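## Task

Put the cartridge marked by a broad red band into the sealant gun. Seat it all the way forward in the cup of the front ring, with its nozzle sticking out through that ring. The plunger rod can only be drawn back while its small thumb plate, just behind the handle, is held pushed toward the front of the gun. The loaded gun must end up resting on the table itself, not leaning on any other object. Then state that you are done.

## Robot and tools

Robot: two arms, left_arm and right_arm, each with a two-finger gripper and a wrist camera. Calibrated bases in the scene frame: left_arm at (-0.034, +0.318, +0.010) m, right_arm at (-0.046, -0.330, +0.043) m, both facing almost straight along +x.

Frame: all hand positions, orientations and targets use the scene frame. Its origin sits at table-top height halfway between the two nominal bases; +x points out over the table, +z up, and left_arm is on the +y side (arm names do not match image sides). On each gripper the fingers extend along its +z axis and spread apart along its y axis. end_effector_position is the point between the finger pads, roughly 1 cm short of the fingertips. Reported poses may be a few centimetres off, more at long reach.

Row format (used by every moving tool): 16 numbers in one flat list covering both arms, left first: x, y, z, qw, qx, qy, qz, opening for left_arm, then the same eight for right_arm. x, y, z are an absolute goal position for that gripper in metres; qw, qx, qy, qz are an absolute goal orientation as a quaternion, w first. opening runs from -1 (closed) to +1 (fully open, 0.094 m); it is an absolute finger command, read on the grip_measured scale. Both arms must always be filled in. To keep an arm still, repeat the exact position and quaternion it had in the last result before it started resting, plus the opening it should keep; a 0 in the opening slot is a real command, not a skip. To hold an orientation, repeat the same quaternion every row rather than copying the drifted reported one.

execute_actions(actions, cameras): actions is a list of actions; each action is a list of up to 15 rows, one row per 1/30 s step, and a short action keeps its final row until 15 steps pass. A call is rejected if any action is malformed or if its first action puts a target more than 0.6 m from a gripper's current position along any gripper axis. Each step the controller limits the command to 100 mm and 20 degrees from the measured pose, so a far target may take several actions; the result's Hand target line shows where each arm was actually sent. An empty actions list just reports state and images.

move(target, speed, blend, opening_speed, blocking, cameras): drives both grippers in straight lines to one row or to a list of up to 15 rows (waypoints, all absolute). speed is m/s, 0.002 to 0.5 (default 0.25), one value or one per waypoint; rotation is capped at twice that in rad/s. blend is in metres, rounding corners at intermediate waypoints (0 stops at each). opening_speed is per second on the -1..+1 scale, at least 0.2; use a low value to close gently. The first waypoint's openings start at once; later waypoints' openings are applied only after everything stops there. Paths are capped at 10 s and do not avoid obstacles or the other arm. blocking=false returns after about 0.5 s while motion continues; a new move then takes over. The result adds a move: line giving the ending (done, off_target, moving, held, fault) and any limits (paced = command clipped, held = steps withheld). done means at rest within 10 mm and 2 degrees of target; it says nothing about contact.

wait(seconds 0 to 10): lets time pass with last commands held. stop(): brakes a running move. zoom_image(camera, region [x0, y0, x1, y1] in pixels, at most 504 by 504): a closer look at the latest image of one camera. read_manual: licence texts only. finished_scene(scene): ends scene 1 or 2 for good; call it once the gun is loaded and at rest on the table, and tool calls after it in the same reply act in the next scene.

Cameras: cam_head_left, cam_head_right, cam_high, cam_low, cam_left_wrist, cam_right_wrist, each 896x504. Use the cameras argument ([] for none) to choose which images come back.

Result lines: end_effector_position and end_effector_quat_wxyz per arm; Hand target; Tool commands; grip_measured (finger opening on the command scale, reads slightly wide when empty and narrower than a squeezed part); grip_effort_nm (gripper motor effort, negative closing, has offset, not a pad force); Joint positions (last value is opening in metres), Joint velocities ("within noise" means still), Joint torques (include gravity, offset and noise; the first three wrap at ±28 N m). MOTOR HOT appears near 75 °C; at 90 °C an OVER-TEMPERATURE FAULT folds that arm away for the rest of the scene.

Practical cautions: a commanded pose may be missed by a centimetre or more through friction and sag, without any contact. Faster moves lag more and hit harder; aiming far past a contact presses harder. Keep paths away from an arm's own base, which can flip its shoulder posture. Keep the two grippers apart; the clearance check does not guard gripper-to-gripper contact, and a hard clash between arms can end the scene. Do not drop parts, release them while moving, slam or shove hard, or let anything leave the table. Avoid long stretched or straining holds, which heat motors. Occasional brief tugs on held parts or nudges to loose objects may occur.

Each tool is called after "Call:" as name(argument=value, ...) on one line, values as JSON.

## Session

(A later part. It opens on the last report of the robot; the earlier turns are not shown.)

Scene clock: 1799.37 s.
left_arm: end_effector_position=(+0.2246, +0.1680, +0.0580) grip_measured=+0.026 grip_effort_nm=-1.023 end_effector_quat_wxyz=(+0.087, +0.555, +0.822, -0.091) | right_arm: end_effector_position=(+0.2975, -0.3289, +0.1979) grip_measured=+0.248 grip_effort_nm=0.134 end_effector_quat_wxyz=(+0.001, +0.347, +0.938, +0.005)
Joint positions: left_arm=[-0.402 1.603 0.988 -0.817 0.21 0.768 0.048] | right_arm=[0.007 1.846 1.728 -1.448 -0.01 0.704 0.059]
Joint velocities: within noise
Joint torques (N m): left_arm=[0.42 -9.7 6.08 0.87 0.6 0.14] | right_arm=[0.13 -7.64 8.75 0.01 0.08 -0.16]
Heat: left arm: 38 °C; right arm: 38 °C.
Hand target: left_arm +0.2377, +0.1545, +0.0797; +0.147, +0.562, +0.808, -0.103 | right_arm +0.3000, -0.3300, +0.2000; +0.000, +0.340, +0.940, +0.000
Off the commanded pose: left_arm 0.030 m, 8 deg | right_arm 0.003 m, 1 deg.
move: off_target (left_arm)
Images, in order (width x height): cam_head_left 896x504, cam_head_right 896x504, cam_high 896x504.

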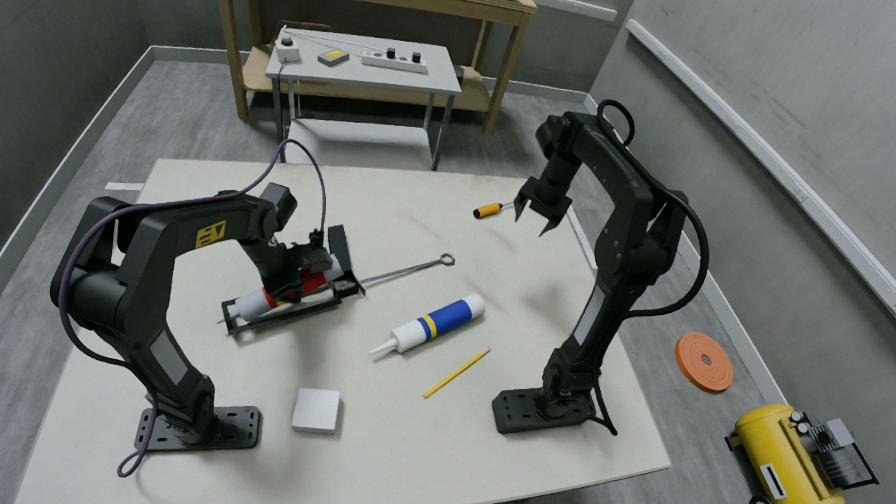

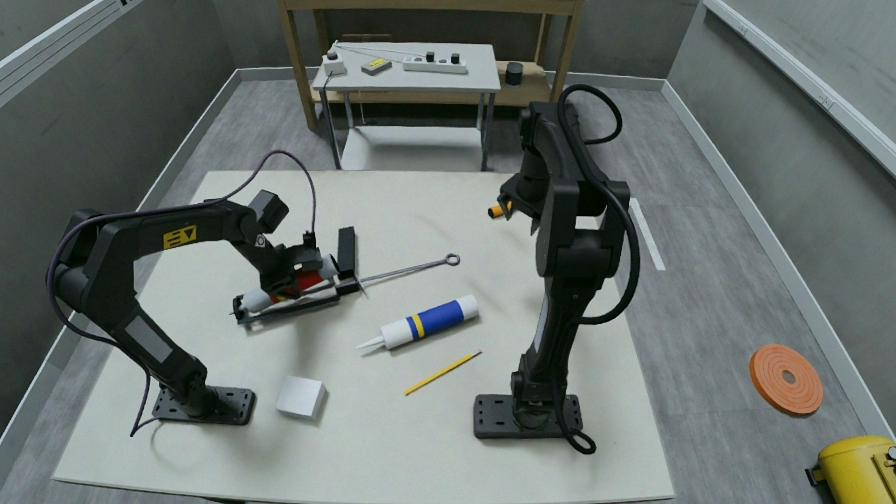

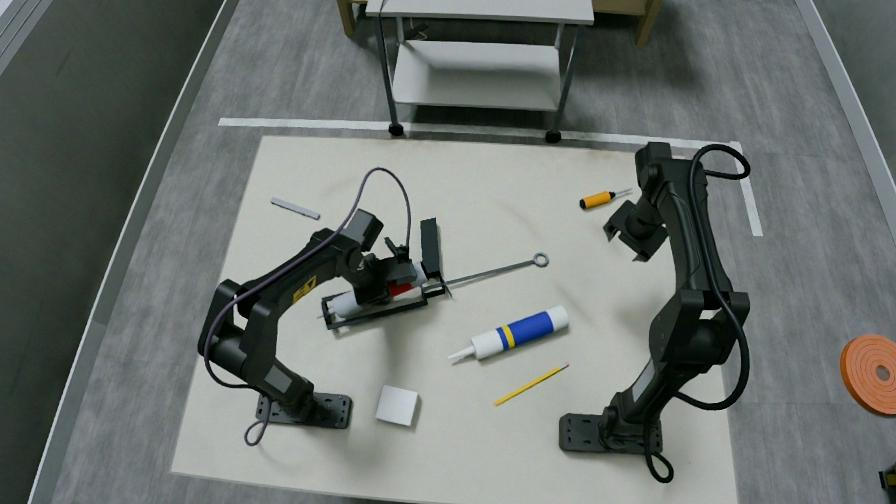

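Call:
move(target=[0.2326,0.1665,0.0765,0.1289,0.5620,0.8120,-0.0886,-0.13,0.30,-0.33,0.20,0,0.34,0.9404,0,0.25], speed=0.04, cameras=["cam_head_left","cam_head_right","cam_high","cam_low"])

Call:
zoom_image(camera="cam_head_left", region=[210, 280, 290, 340])

Call:
zoom_image(camera="cam_head_right", region=[220, 280, 300, 340])

Call:
zoom_image(camera="cam_high", region=[310, 280, 390, 340])

Call:
zoom_image(camera="cam_low", region=[370, 190, 580, 300])

Scene clock: 1839.70 s.
left_arm: end_effector_position=(+0.2227, +0.1688, +0.0580) grip_measured=+0.026 grip_effort_nm=-1.018 end_effector_quat_wxyz=(+0.088, +0.561, +0.818, -0.090) | right_arm: end_effector_position=(+0.2975, -0.3289, +0.1979) grip_measured=+0.248 grip_effort_nm=0.134 end_effector_quat_wxyz=(+0.001, +0.347, +0.938, +0.005)
Joint positions: left_arm=[-0.402 1.595 0.98 -0.817 0.21 0.783 0.048] | right_arm=[0.007 1.846 1.728 -1.448 -0.01 0.704 0.059]
Joint velocities: within noise
Joint torques (N m): left_arm=[0.58 -9.81 6.05 0.53 0.3 0.17] | right_arm=[0.13 -7.64 8.75 0.01 0.07 -0.16]
Heat: left arm: 38 °C; right arm: 37 °C.
Hand target: left_arm +0.2311, +0.1643, +0.0762; +0.128, +0.566, +0.809, -0.089 | right_arm +0.3000, -0.3300, +0.2000; +0.000, +0.340, +0.940, +0.000
Off the commanded pose: left_arm 0.021 m, 5 deg | right_arm 0.003 m, 1 deg.
move: off_target (left_arm)
Images, in order (width x height): cam_head_left 896x504, cam_head_right 896x504, cam_high 896x504, cam_low 896x504.

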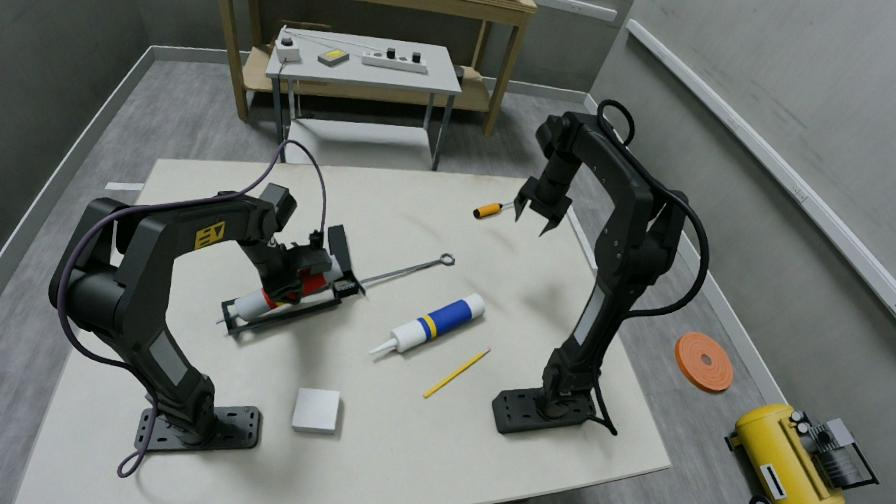

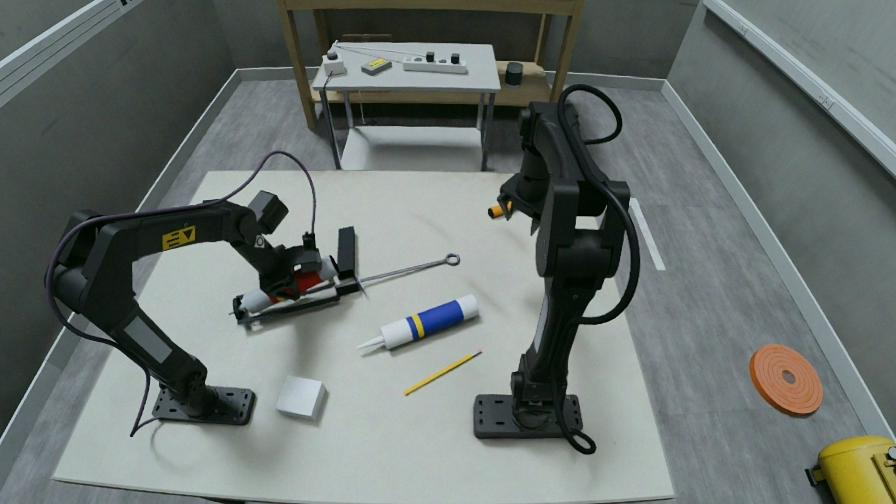

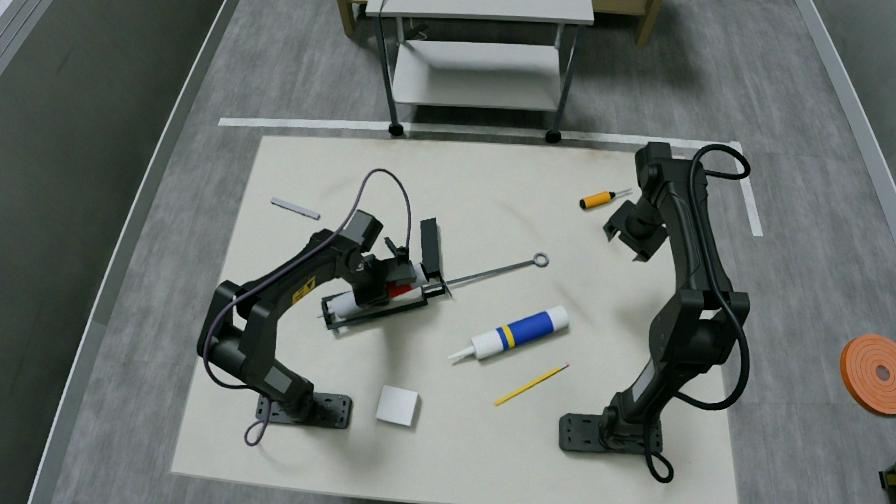

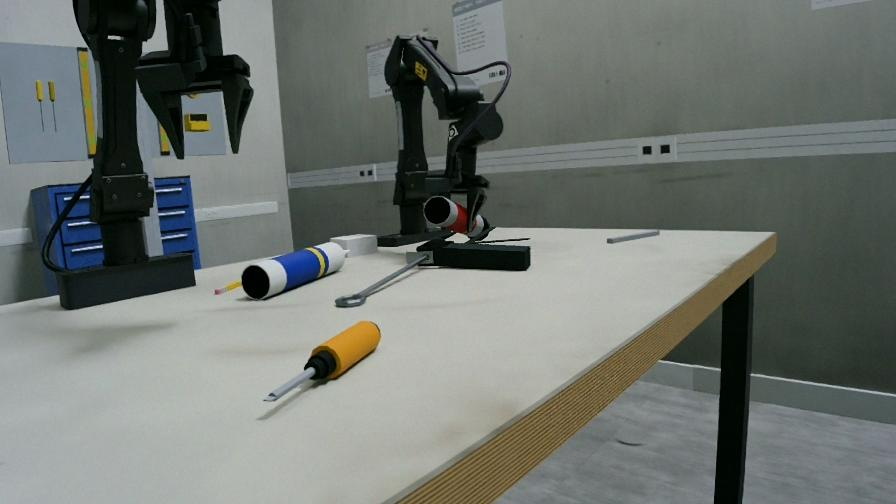

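Scaled by 6.300 from the camera's 896x504 image, which has a finer 1280x720 frame.

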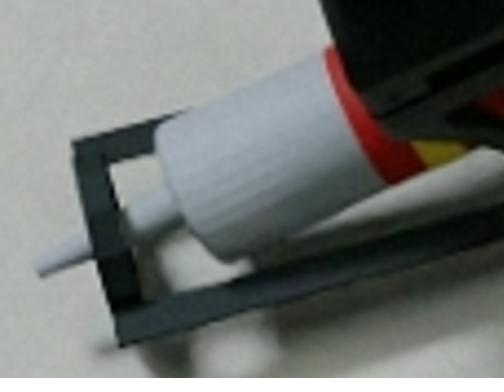

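Scaled by 6.300 from the camera's 896x504 image, which has a finer 1280x720 frame.

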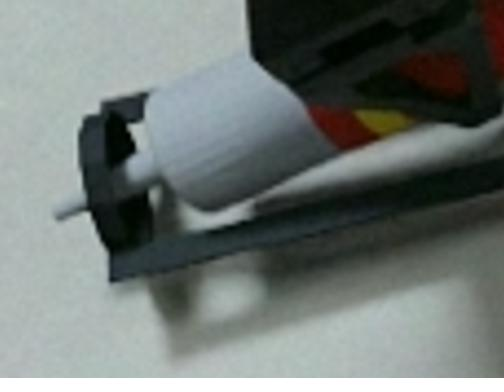

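Scaled by 6.300 from the camera's 896x504 image, which has a finer 1280x720 frame.

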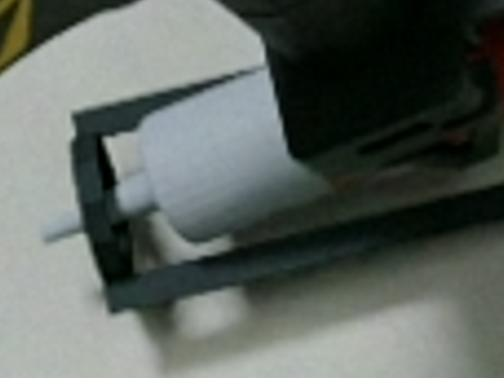

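Scaled by 2.400 from the camera's 896x504 image, which has a finer 1280x720 frame.

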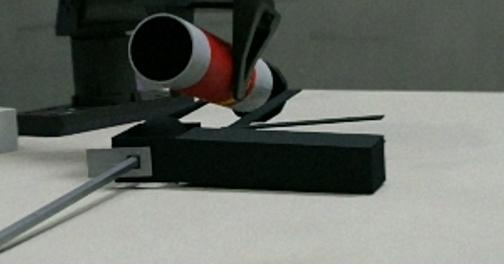

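Call:
move(target=[0.2295,0.1765,0.0745,0.1219,0.5620,0.8130,-0.0838,-0.13,0.30,-0.33,0.20,0,0.34,0.9404,0,0.25], speed=0.04, cameras=["cam_head_left","cam_head_right","cam_high"])

Call:
zoom_image(camera="cam_head_left", region=[210, 280, 290, 340])

Call:
zoom_image(camera="cam_head_right", region=[220, 280, 300, 340])

Call:
zoom_image(camera="cam_high", region=[310, 280, 390, 340])

Scene clock: 1853.67 s.
left_arm: end_effector_position=(+0.2236, +0.1781, +0.0573) grip_measured=+0.026 grip_effort_nm=-1.023 end_effector_quat_wxyz=(+0.089, +0.557, +0.821, -0.088) | right_arm: end_effector_position=(+0.2975, -0.3289, +0.1979) grip_measured=+0.248 grip_effort_nm=0.134 end_effector_quat_wxyz=(+0.001, +0.347, +0.938, +0.005)
Joint positions: left_arm=[-0.372 1.584 0.967 -0.817 0.21 0.805 0.048] | right_arm=[0.007 1.846 1.728 -1.448 -0.01 0.704 0.059]
Joint velocities: within noise
Joint torques (N m): left_arm=[0.51 -9.58 6.16 0.42 0.19 0.22] | right_arm=[0.13 -7.62 8.75 0.01 0.07 -0.16]
Heat: left arm: 40 °C; right arm: 37 °C.
Hand target: left_arm +0.2296, +0.1759, +0.0741; +0.122, +0.562, +0.814, -0.084 | right_arm +0.3000, -0.3300, +0.2000; +0.000, +0.340, +0.940, +0.000
Off the commanded pose: left_arm 0.018 m, 4 deg | right_arm 0.003 m, 1 deg.
move: off_target (left_arm)
Images, in order (width x height): cam_head_left 896x504, cam_head_right 896x504, cam_high 896x504.

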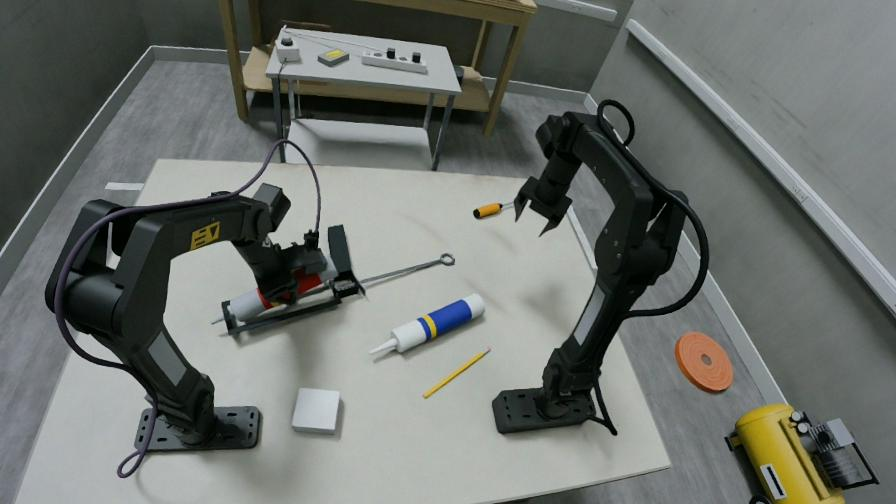

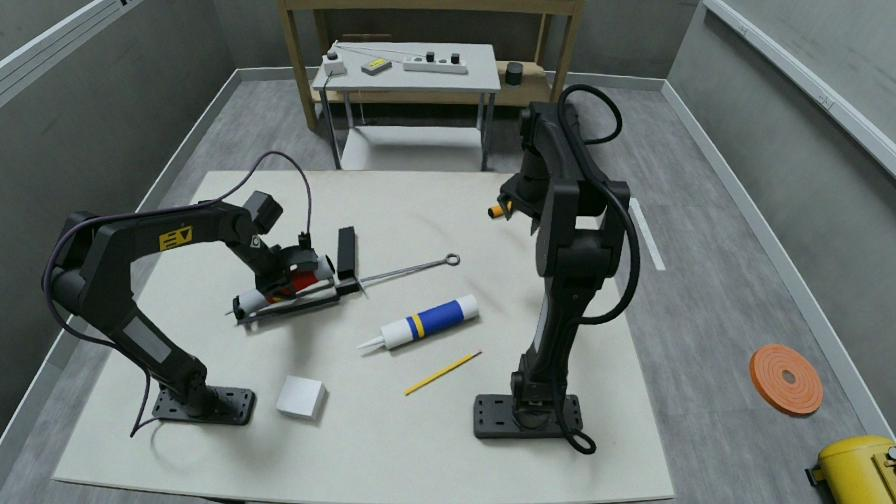

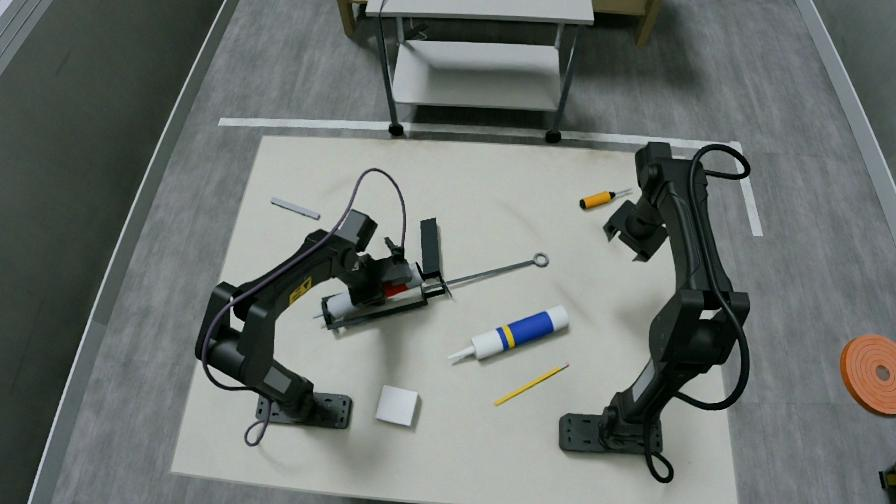

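Scaled by 6.300 from the camera's 896x504 image, which has a finer 1280x720 frame.

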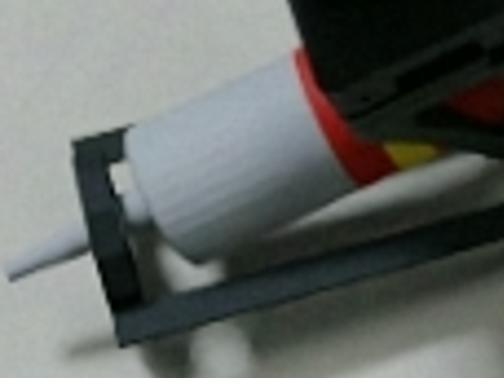

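Scaled by 6.300 from the camera's 896x504 image, which has a finer 1280x720 frame.

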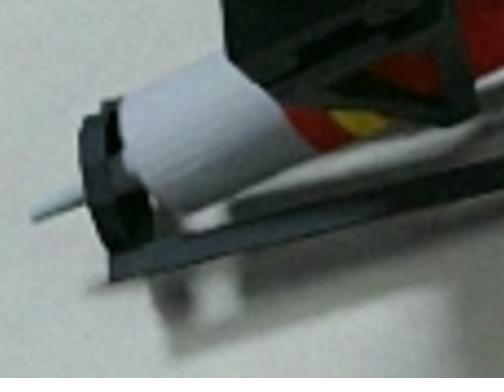

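Scaled by 6.300 from the camera's 896x504 image, which has a finer 1280x720 frame.

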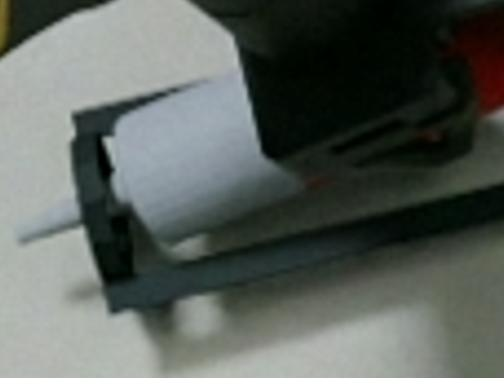

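Call:
move(target=[0.2225,0.1850,0.0705,0.0933,0.5628,0.8187,-0.0642,-0.13,0.30,-0.33,0.20,0,0.34,0.9404,0,0.25], speed=0.04, cameras=["cam_head_left","cam_head_right","cam_high","cam_low"])

Call:
zoom_image(camera="cam_head_left", region=[210, 280, 290, 340])

Call:
zoom_image(camera="cam_head_right", region=[220, 280, 300, 340])

Call:
zoom_image(camera="cam_high", region=[310, 280, 390, 340])

Call:
zoom_image(camera="cam_low", region=[370, 190, 580, 300])

Scene clock: 1878.60 s.
left_arm: end_effector_position=(+0.2256, +0.1828, +0.0562) grip_measured=+0.026 grip_effort_nm=-1.018 end_effector_quat_wxyz=(+0.086, +0.558, +0.822, -0.074) | right_arm: end_effector_position=(+0.2975, -0.3289, +0.1979) grip_measured=+0.248 grip_effort_nm=0.134 end_effector_quat_wxyz=(+0.001, +0.347, +0.938, +0.005)
Joint positions: left_arm=[-0.372 1.584 0.967 -0.817 0.181 0.806 0.048] | right_arm=[0.007 1.846 1.728 -1.448 -0.01 0.704 0.059]
Joint velocities: within noise
Joint torques (N m): left_arm=[-0.55 -9.14 6.41 0.03 -0.04 0.09] | right_arm=[0.14 -7.64 8.75 0.01 0.08 -0.16]
Heat: left arm: 41 °C; right arm: 37 °C.
Hand target: left_arm +0.2228, +0.1848, +0.0697; +0.094, +0.563, +0.818, -0.064 | right_arm +0.3000, -0.3300, +0.2000; +0.000, +0.340, +0.940, +0.000
Off the commanded pose: left_arm 0.015 m, 2 deg | right_arm 0.003 m, 1 deg.
move: off_target (left_arm)
Images, in order (width x height): cam_head_left 896x504, cam_head_right 896x504, cam_high 896x504, cam_low 896x504.

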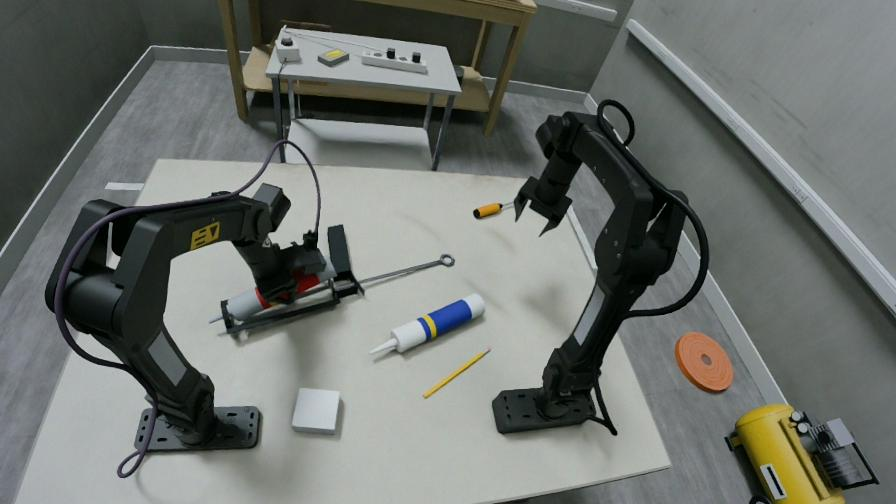

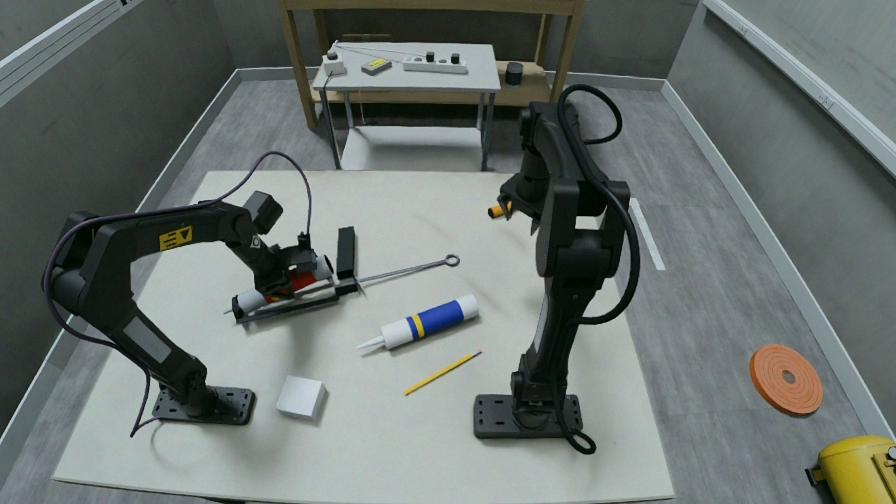

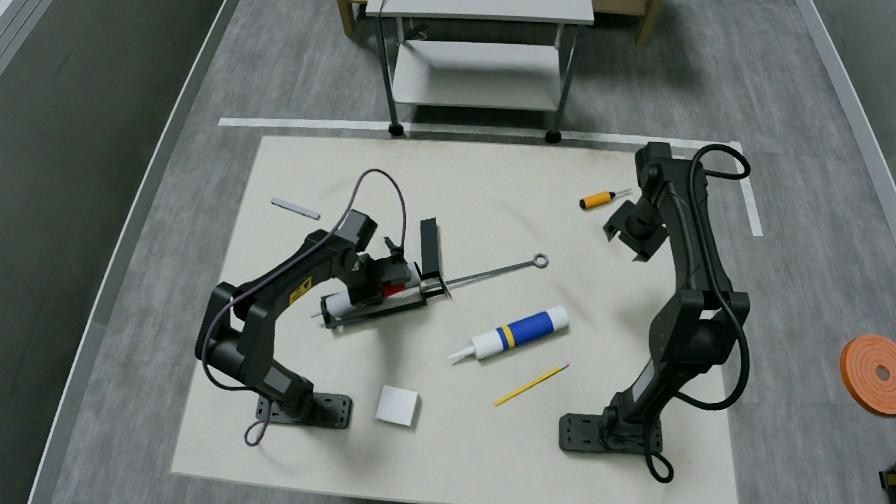

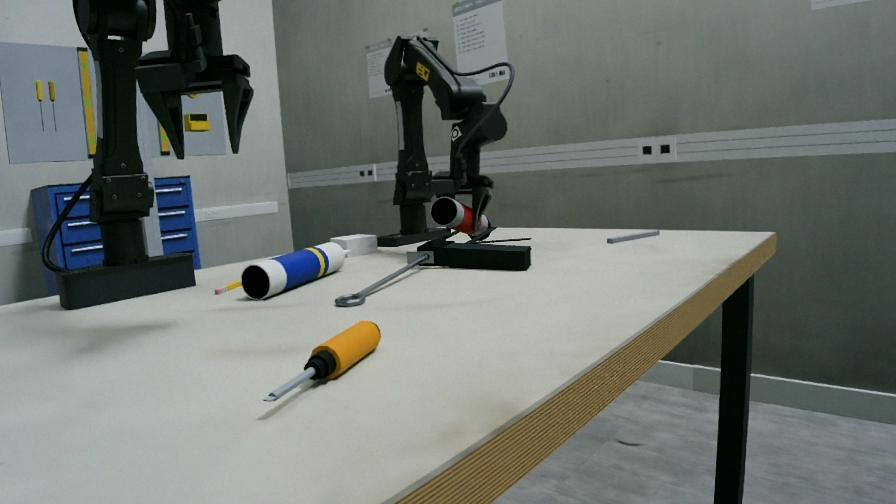

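Scaled by 6.300 from the camera's 896x504 image, which has a finer 1280x720 frame.

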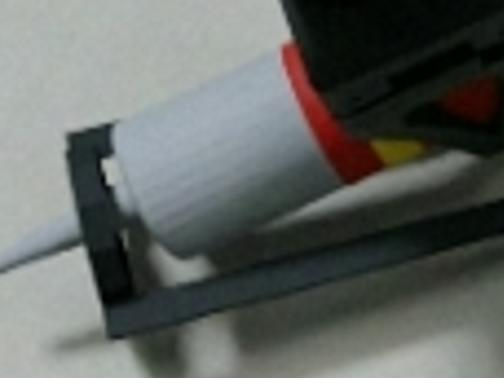

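Scaled by 6.300 from the camera's 896x504 image, which has a finer 1280x720 frame.

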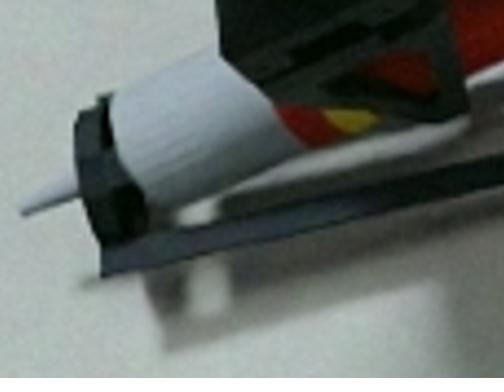

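Scaled by 6.300 from the camera's 896x504 image, which has a finer 1280x720 frame.

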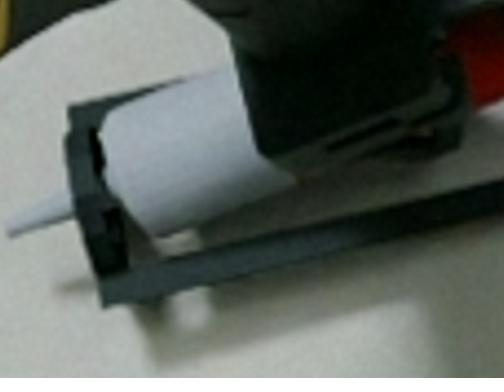

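Scaled by 2.400 from the camera's 896x504 image, which has a finer 1280x720 frame.

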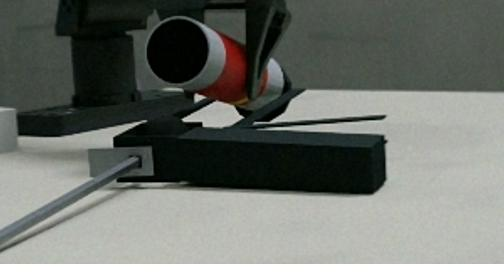

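Call:
zoom_image(camera="cam_head_left", region=[220, 220, 380, 320])

Call:
zoom_image(camera="cam_head_right", region=[220, 220, 380, 320])

Call:
zoom_image(camera="cam_high", region=[310, 230, 470, 330])

Call:
zoom_image(camera="cam_low", region=[400, 190, 500, 260])

Scaled by 3.150 from the camera's 896x504 image, which has a finer 1280x720 frame.

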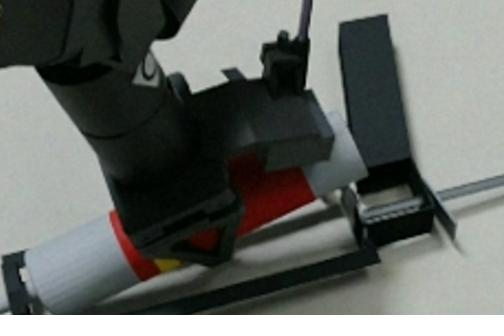

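Scaled by 3.150 from the camera's 896x504 image, which has a finer 1280x720 frame.

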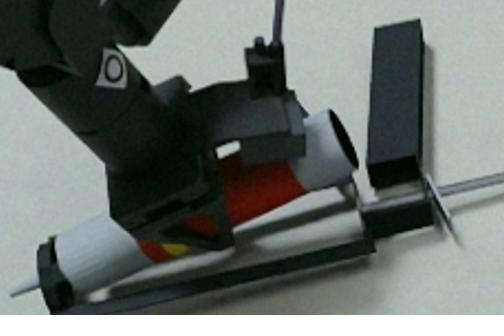

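Scaled by 3.150 from the camera's 896x504 image, which has a finer 1280x720 frame.

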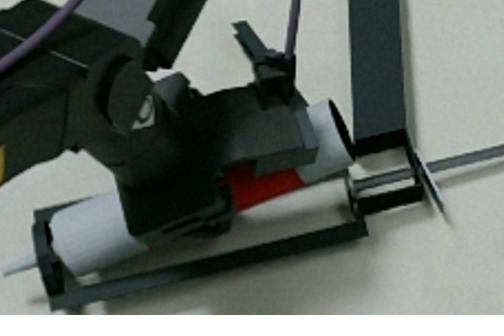

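Scaled by 5.040 from the camera's 896x504 image, which has a finer 1280x720 frame.

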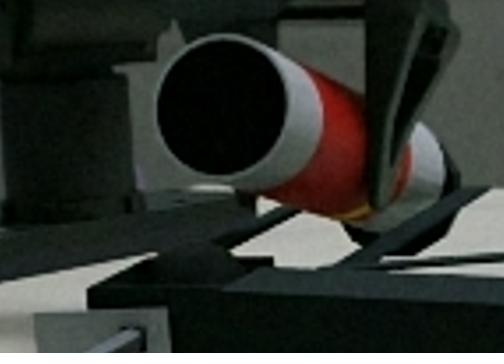

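Call:
move(target=[0.2100,0.1795,0.0715,0.0980,0.5903,0.7979,-0.0725,-0.13,0.30,-0.33,0.20,0,0.34,0.9404,0,0.25], speed=0.04, cameras=["cam_head_left","cam_head_right","cam_high","cam_low"])

Call:
zoom_image(camera="cam_high", region=[310, 230, 470, 330])

Call:
zoom_image(camera="cam_head_right", region=[220, 220, 380, 320])

Call:
zoom_image(camera="cam_low", region=[370, 190, 580, 300])

Scene clock: 1953.40 s.
left_arm: end_effector_position=(+0.2134, +0.1812, +0.0548) grip_measured=+0.026 grip_effort_nm=-1.013 end_effector_quat_wxyz=(+0.082, +0.586, +0.803, -0.072) | right_arm: end_effector_position=(+0.2975, -0.3289, +0.1979) grip_measured=+0.248 grip_effort_nm=0.129 end_effector_quat_wxyz=(+0.001, +0.347, +0.938, +0.005)
Joint positions: left_arm=[-0.395 1.555 0.933 -0.82 0.178 0.852 0.048] | right_arm=[0.007 1.846 1.728 -1.448 -0.01 0.704 0.059]
Joint velocities: within noise
Joint torques (N m): left_arm=[-0.39 -9.63 6.16 0.07 0.13 0.14] | right_arm=[0.14 -7.64 8.75 0.01 0.08 -0.16]
Heat: left arm: 40 °C; right arm: 37 °C.
Hand target: left_arm +0.2098, +0.1796, +0.0704; +0.098, +0.593, +0.796, -0.072 | right_arm +0.3000, -0.3300, +0.2000; +0.000, +0.340, +0.940, +0.000
Off the commanded pose: left_arm 0.017 m, 2 deg | right_arm 0.003 m, 1 deg.
move: off_target (left_arm)
Images, in order (width x height): cam_head_left 896x504, cam_head_right 896x504, cam_high 896x504, cam_low 896x504.

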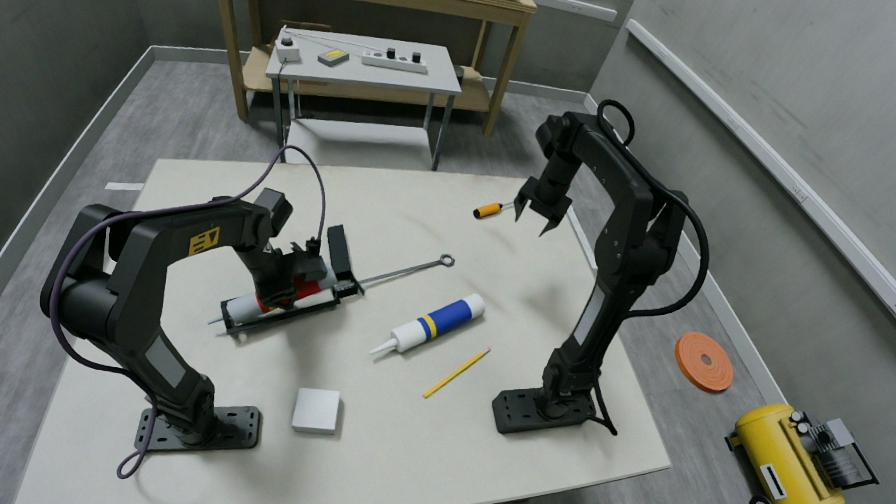

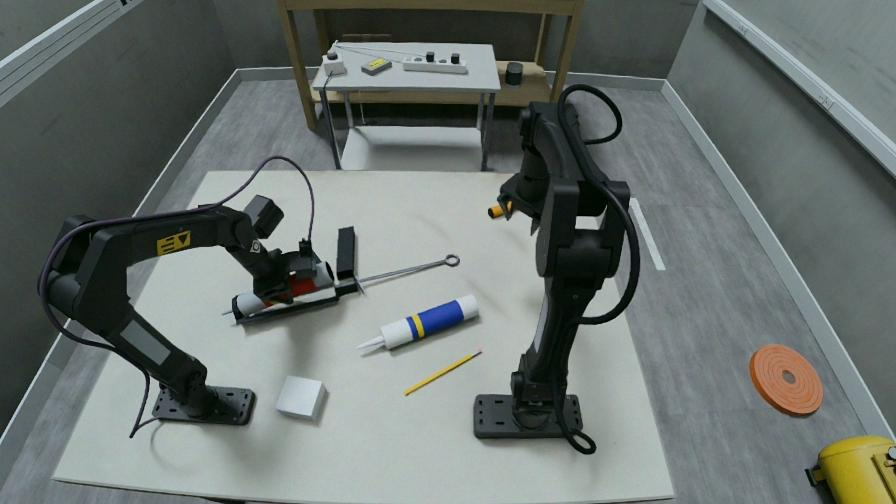

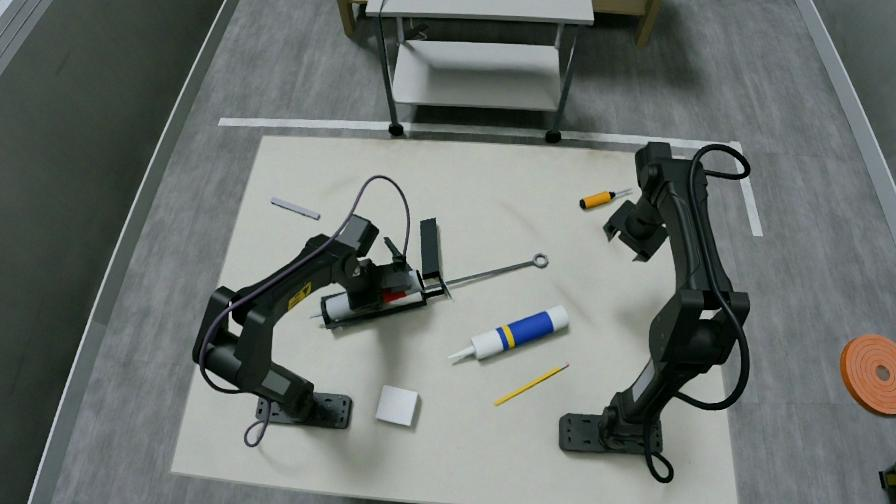

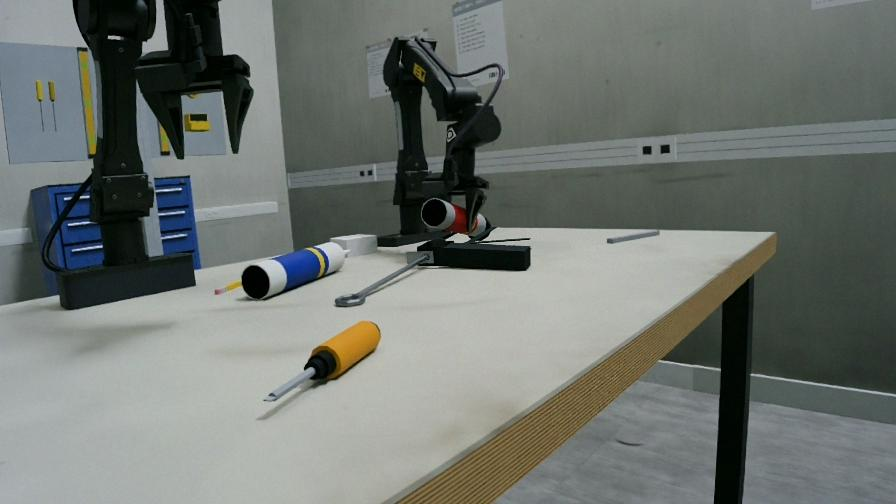

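Scaled by 3.150 from the camera's 896x504 image, which has a finer 1280x720 frame.

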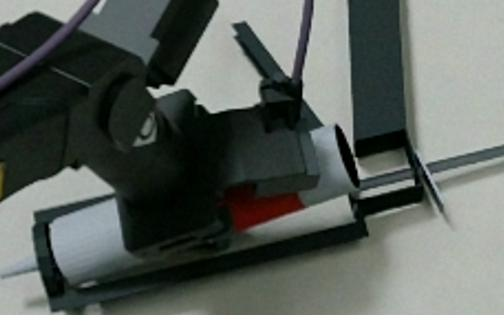

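Scaled by 3.150 from the camera's 896x504 image, which has a finer 1280x720 frame.

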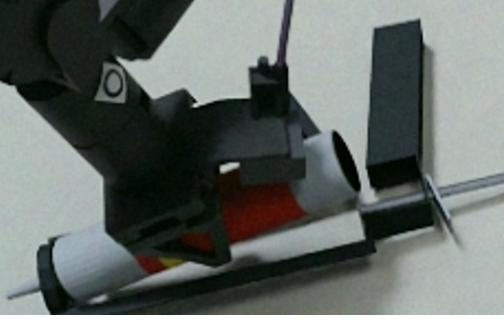

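Scaled by 2.400 from the camera's 896x504 image, which has a finer 1280x720 frame.

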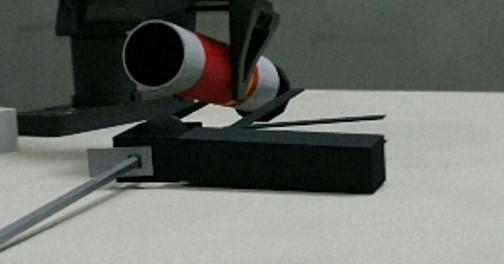

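Call:
zoom_image(camera="cam_head_right", region=[215, 280, 285, 330])

Call:
zoom_image(camera="cam_high", region=[305, 285, 375, 335])

Call:
zoom_image(camera="cam_head_left", region=[205, 280, 275, 330])

Scaled by 7.200 from the camera's 896x504 image, which has a finer 1280x720 frame.

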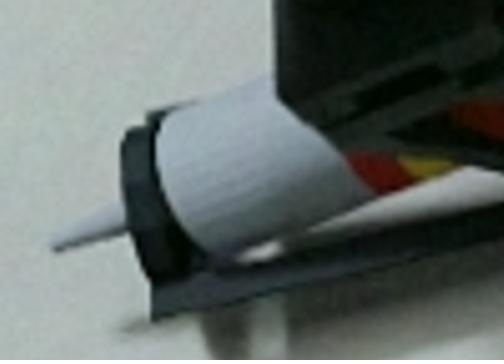

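Scaled by 7.200 from the camera's 896x504 image, which has a finer 1280x720 frame.

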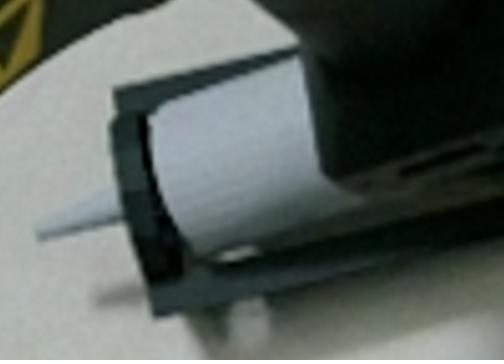

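Scaled by 7.200 from the camera's 896x504 image, which has a finer 1280x720 frame.

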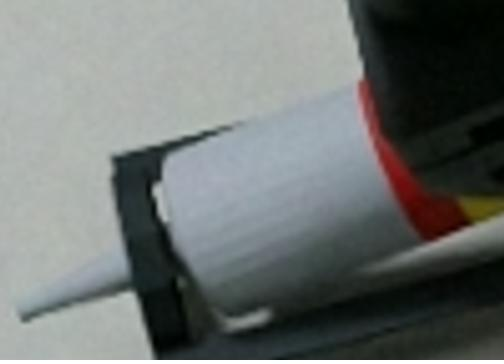

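Call:
move(target=[0.2080,0.1890,0.0645,0.0770,0.5921,0.8002,-0.0570,-0.13,0.30,-0.33,0.20,0,0.34,0.9404,0,0.25], speed=0.03, cameras=["cam_head_left","cam_head_right","cam_high","cam_low"])

Call:
zoom_image(camera="cam_high", region=[310, 230, 470, 330])

Call:
zoom_image(camera="cam_head_right", region=[220, 220, 380, 320])

Call:
zoom_image(camera="cam_head_right", region=[215, 280, 285, 330])

Call:
zoom_image(camera="cam_low", region=[400, 190, 500, 260])

Scene clock: 1996.03 s.
left_arm: end_effector_position=(+0.2138, +0.1840, +0.0543) grip_measured=+0.026 grip_effort_nm=-1.018 end_effector_quat_wxyz=(+0.079, +0.587, +0.803, -0.065) | right_arm: end_effector_position=(+0.2975, -0.3289, +0.1979) grip_measured=+0.248 grip_effort_nm=0.134 end_effector_quat_wxyz=(+0.001, +0.347, +0.938, +0.005)
Joint positions: left_arm=[-0.395 1.555 0.933 -0.823 0.163 0.855 0.048] | right_arm=[0.007 1.846 1.728 -1.448 -0.01 0.704 0.059]
Joint velocities: within noise
Joint torques (N m): left_arm=[-0.16 -8.25 6.08 -0.03 -0.07 0.18] | right_arm=[0.14 -7.64 8.76 0.01 0.08 -0.16]
Heat: left arm: 41 °C; right arm: 36 °C.
Hand target: left_arm +0.2087, +0.1888, +0.0639; +0.078, +0.592, +0.800, -0.057 | right_arm +0.3000, -0.3300, +0.2000; +0.000, +0.340, +0.940, +0.000
Off the commanded pose: left_arm 0.013 m, 1 deg | right_arm 0.003 m, 1 deg.
move: off_target (left_arm)
Images, in order (width x height): cam_head_left 896x504, cam_head_right 896x504, cam_high 896x504, cam_low 896x504.

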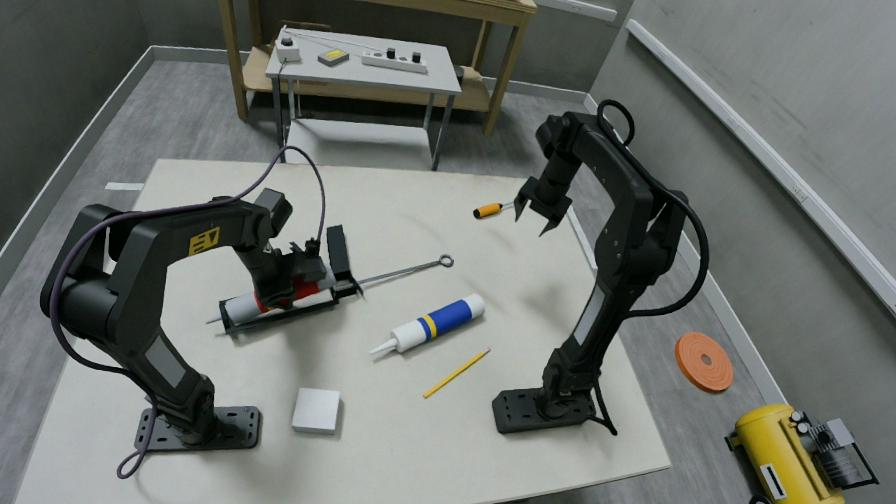

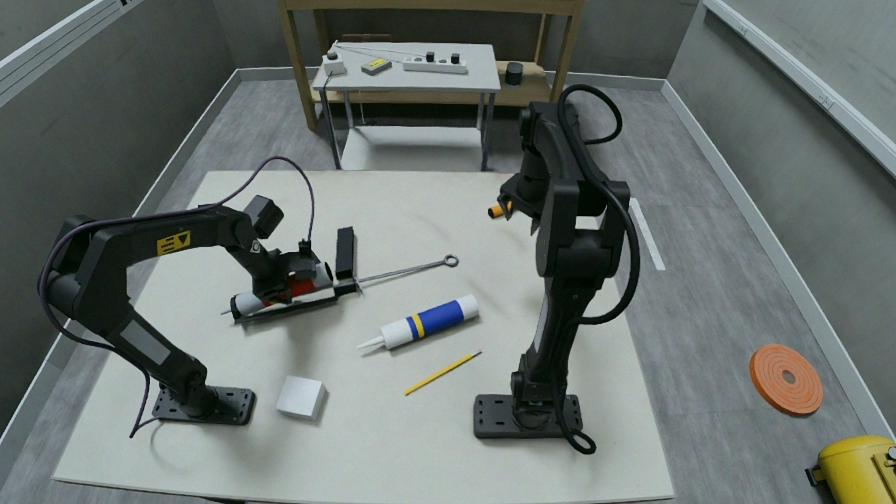

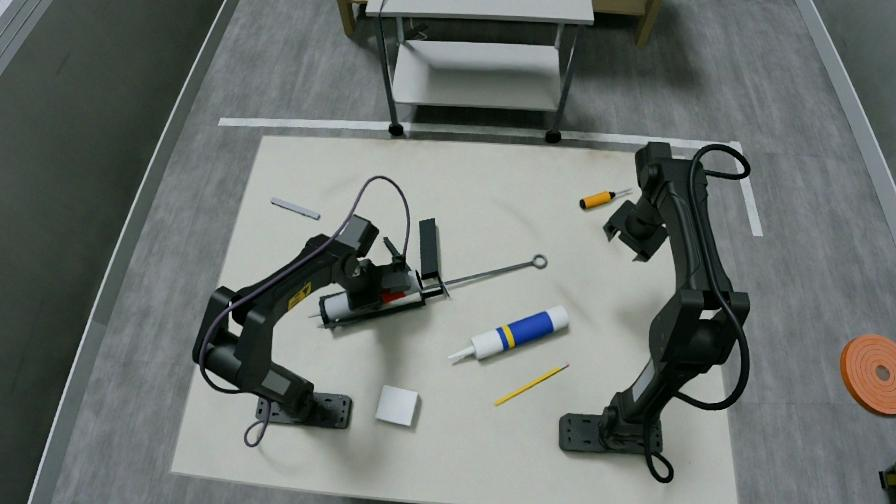

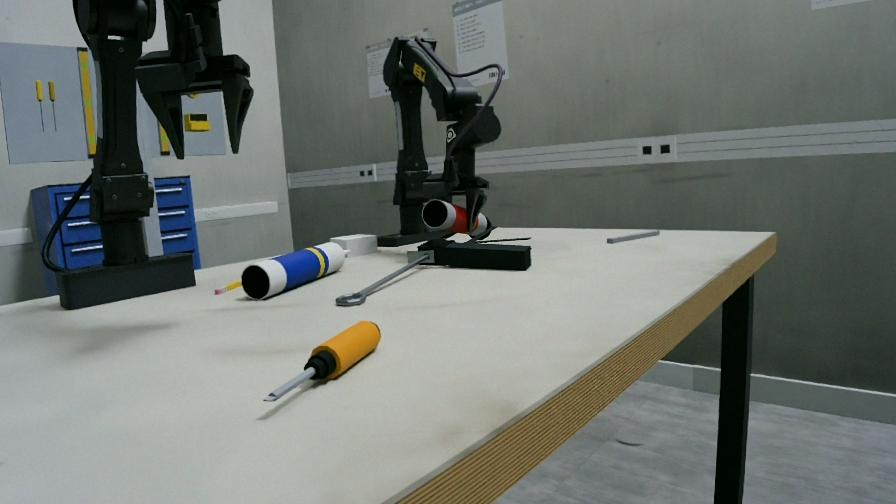

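Scaled by 3.150 from the camera's 896x504 image, which has a finer 1280x720 frame.

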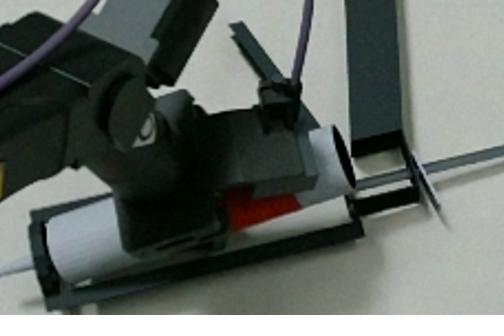

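Scaled by 3.150 from the camera's 896x504 image, which has a finer 1280x720 frame.

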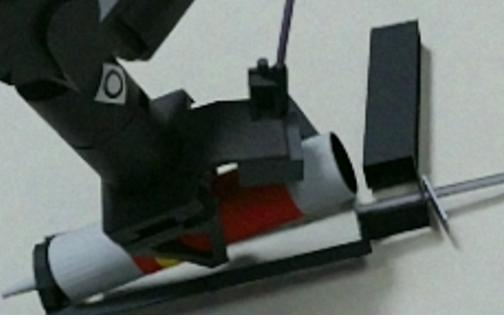

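Scaled by 7.200 from the camera's 896x504 image, which has a finer 1280x720 frame.

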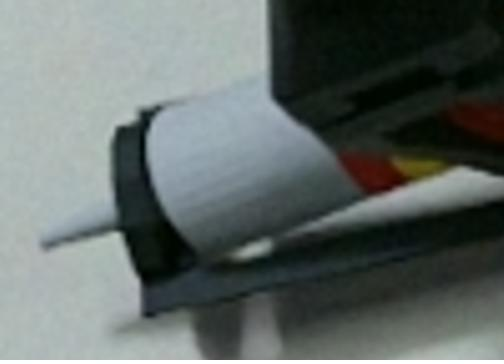

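Scaled by 5.040 from the camera's 896x504 image, which has a finer 1280x720 frame.

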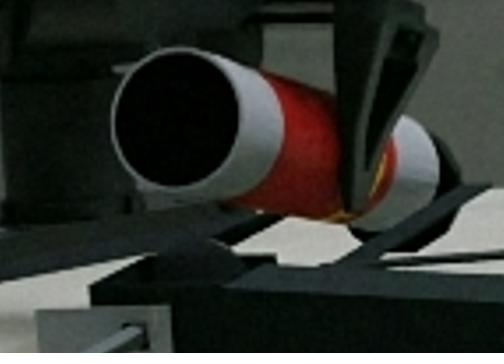

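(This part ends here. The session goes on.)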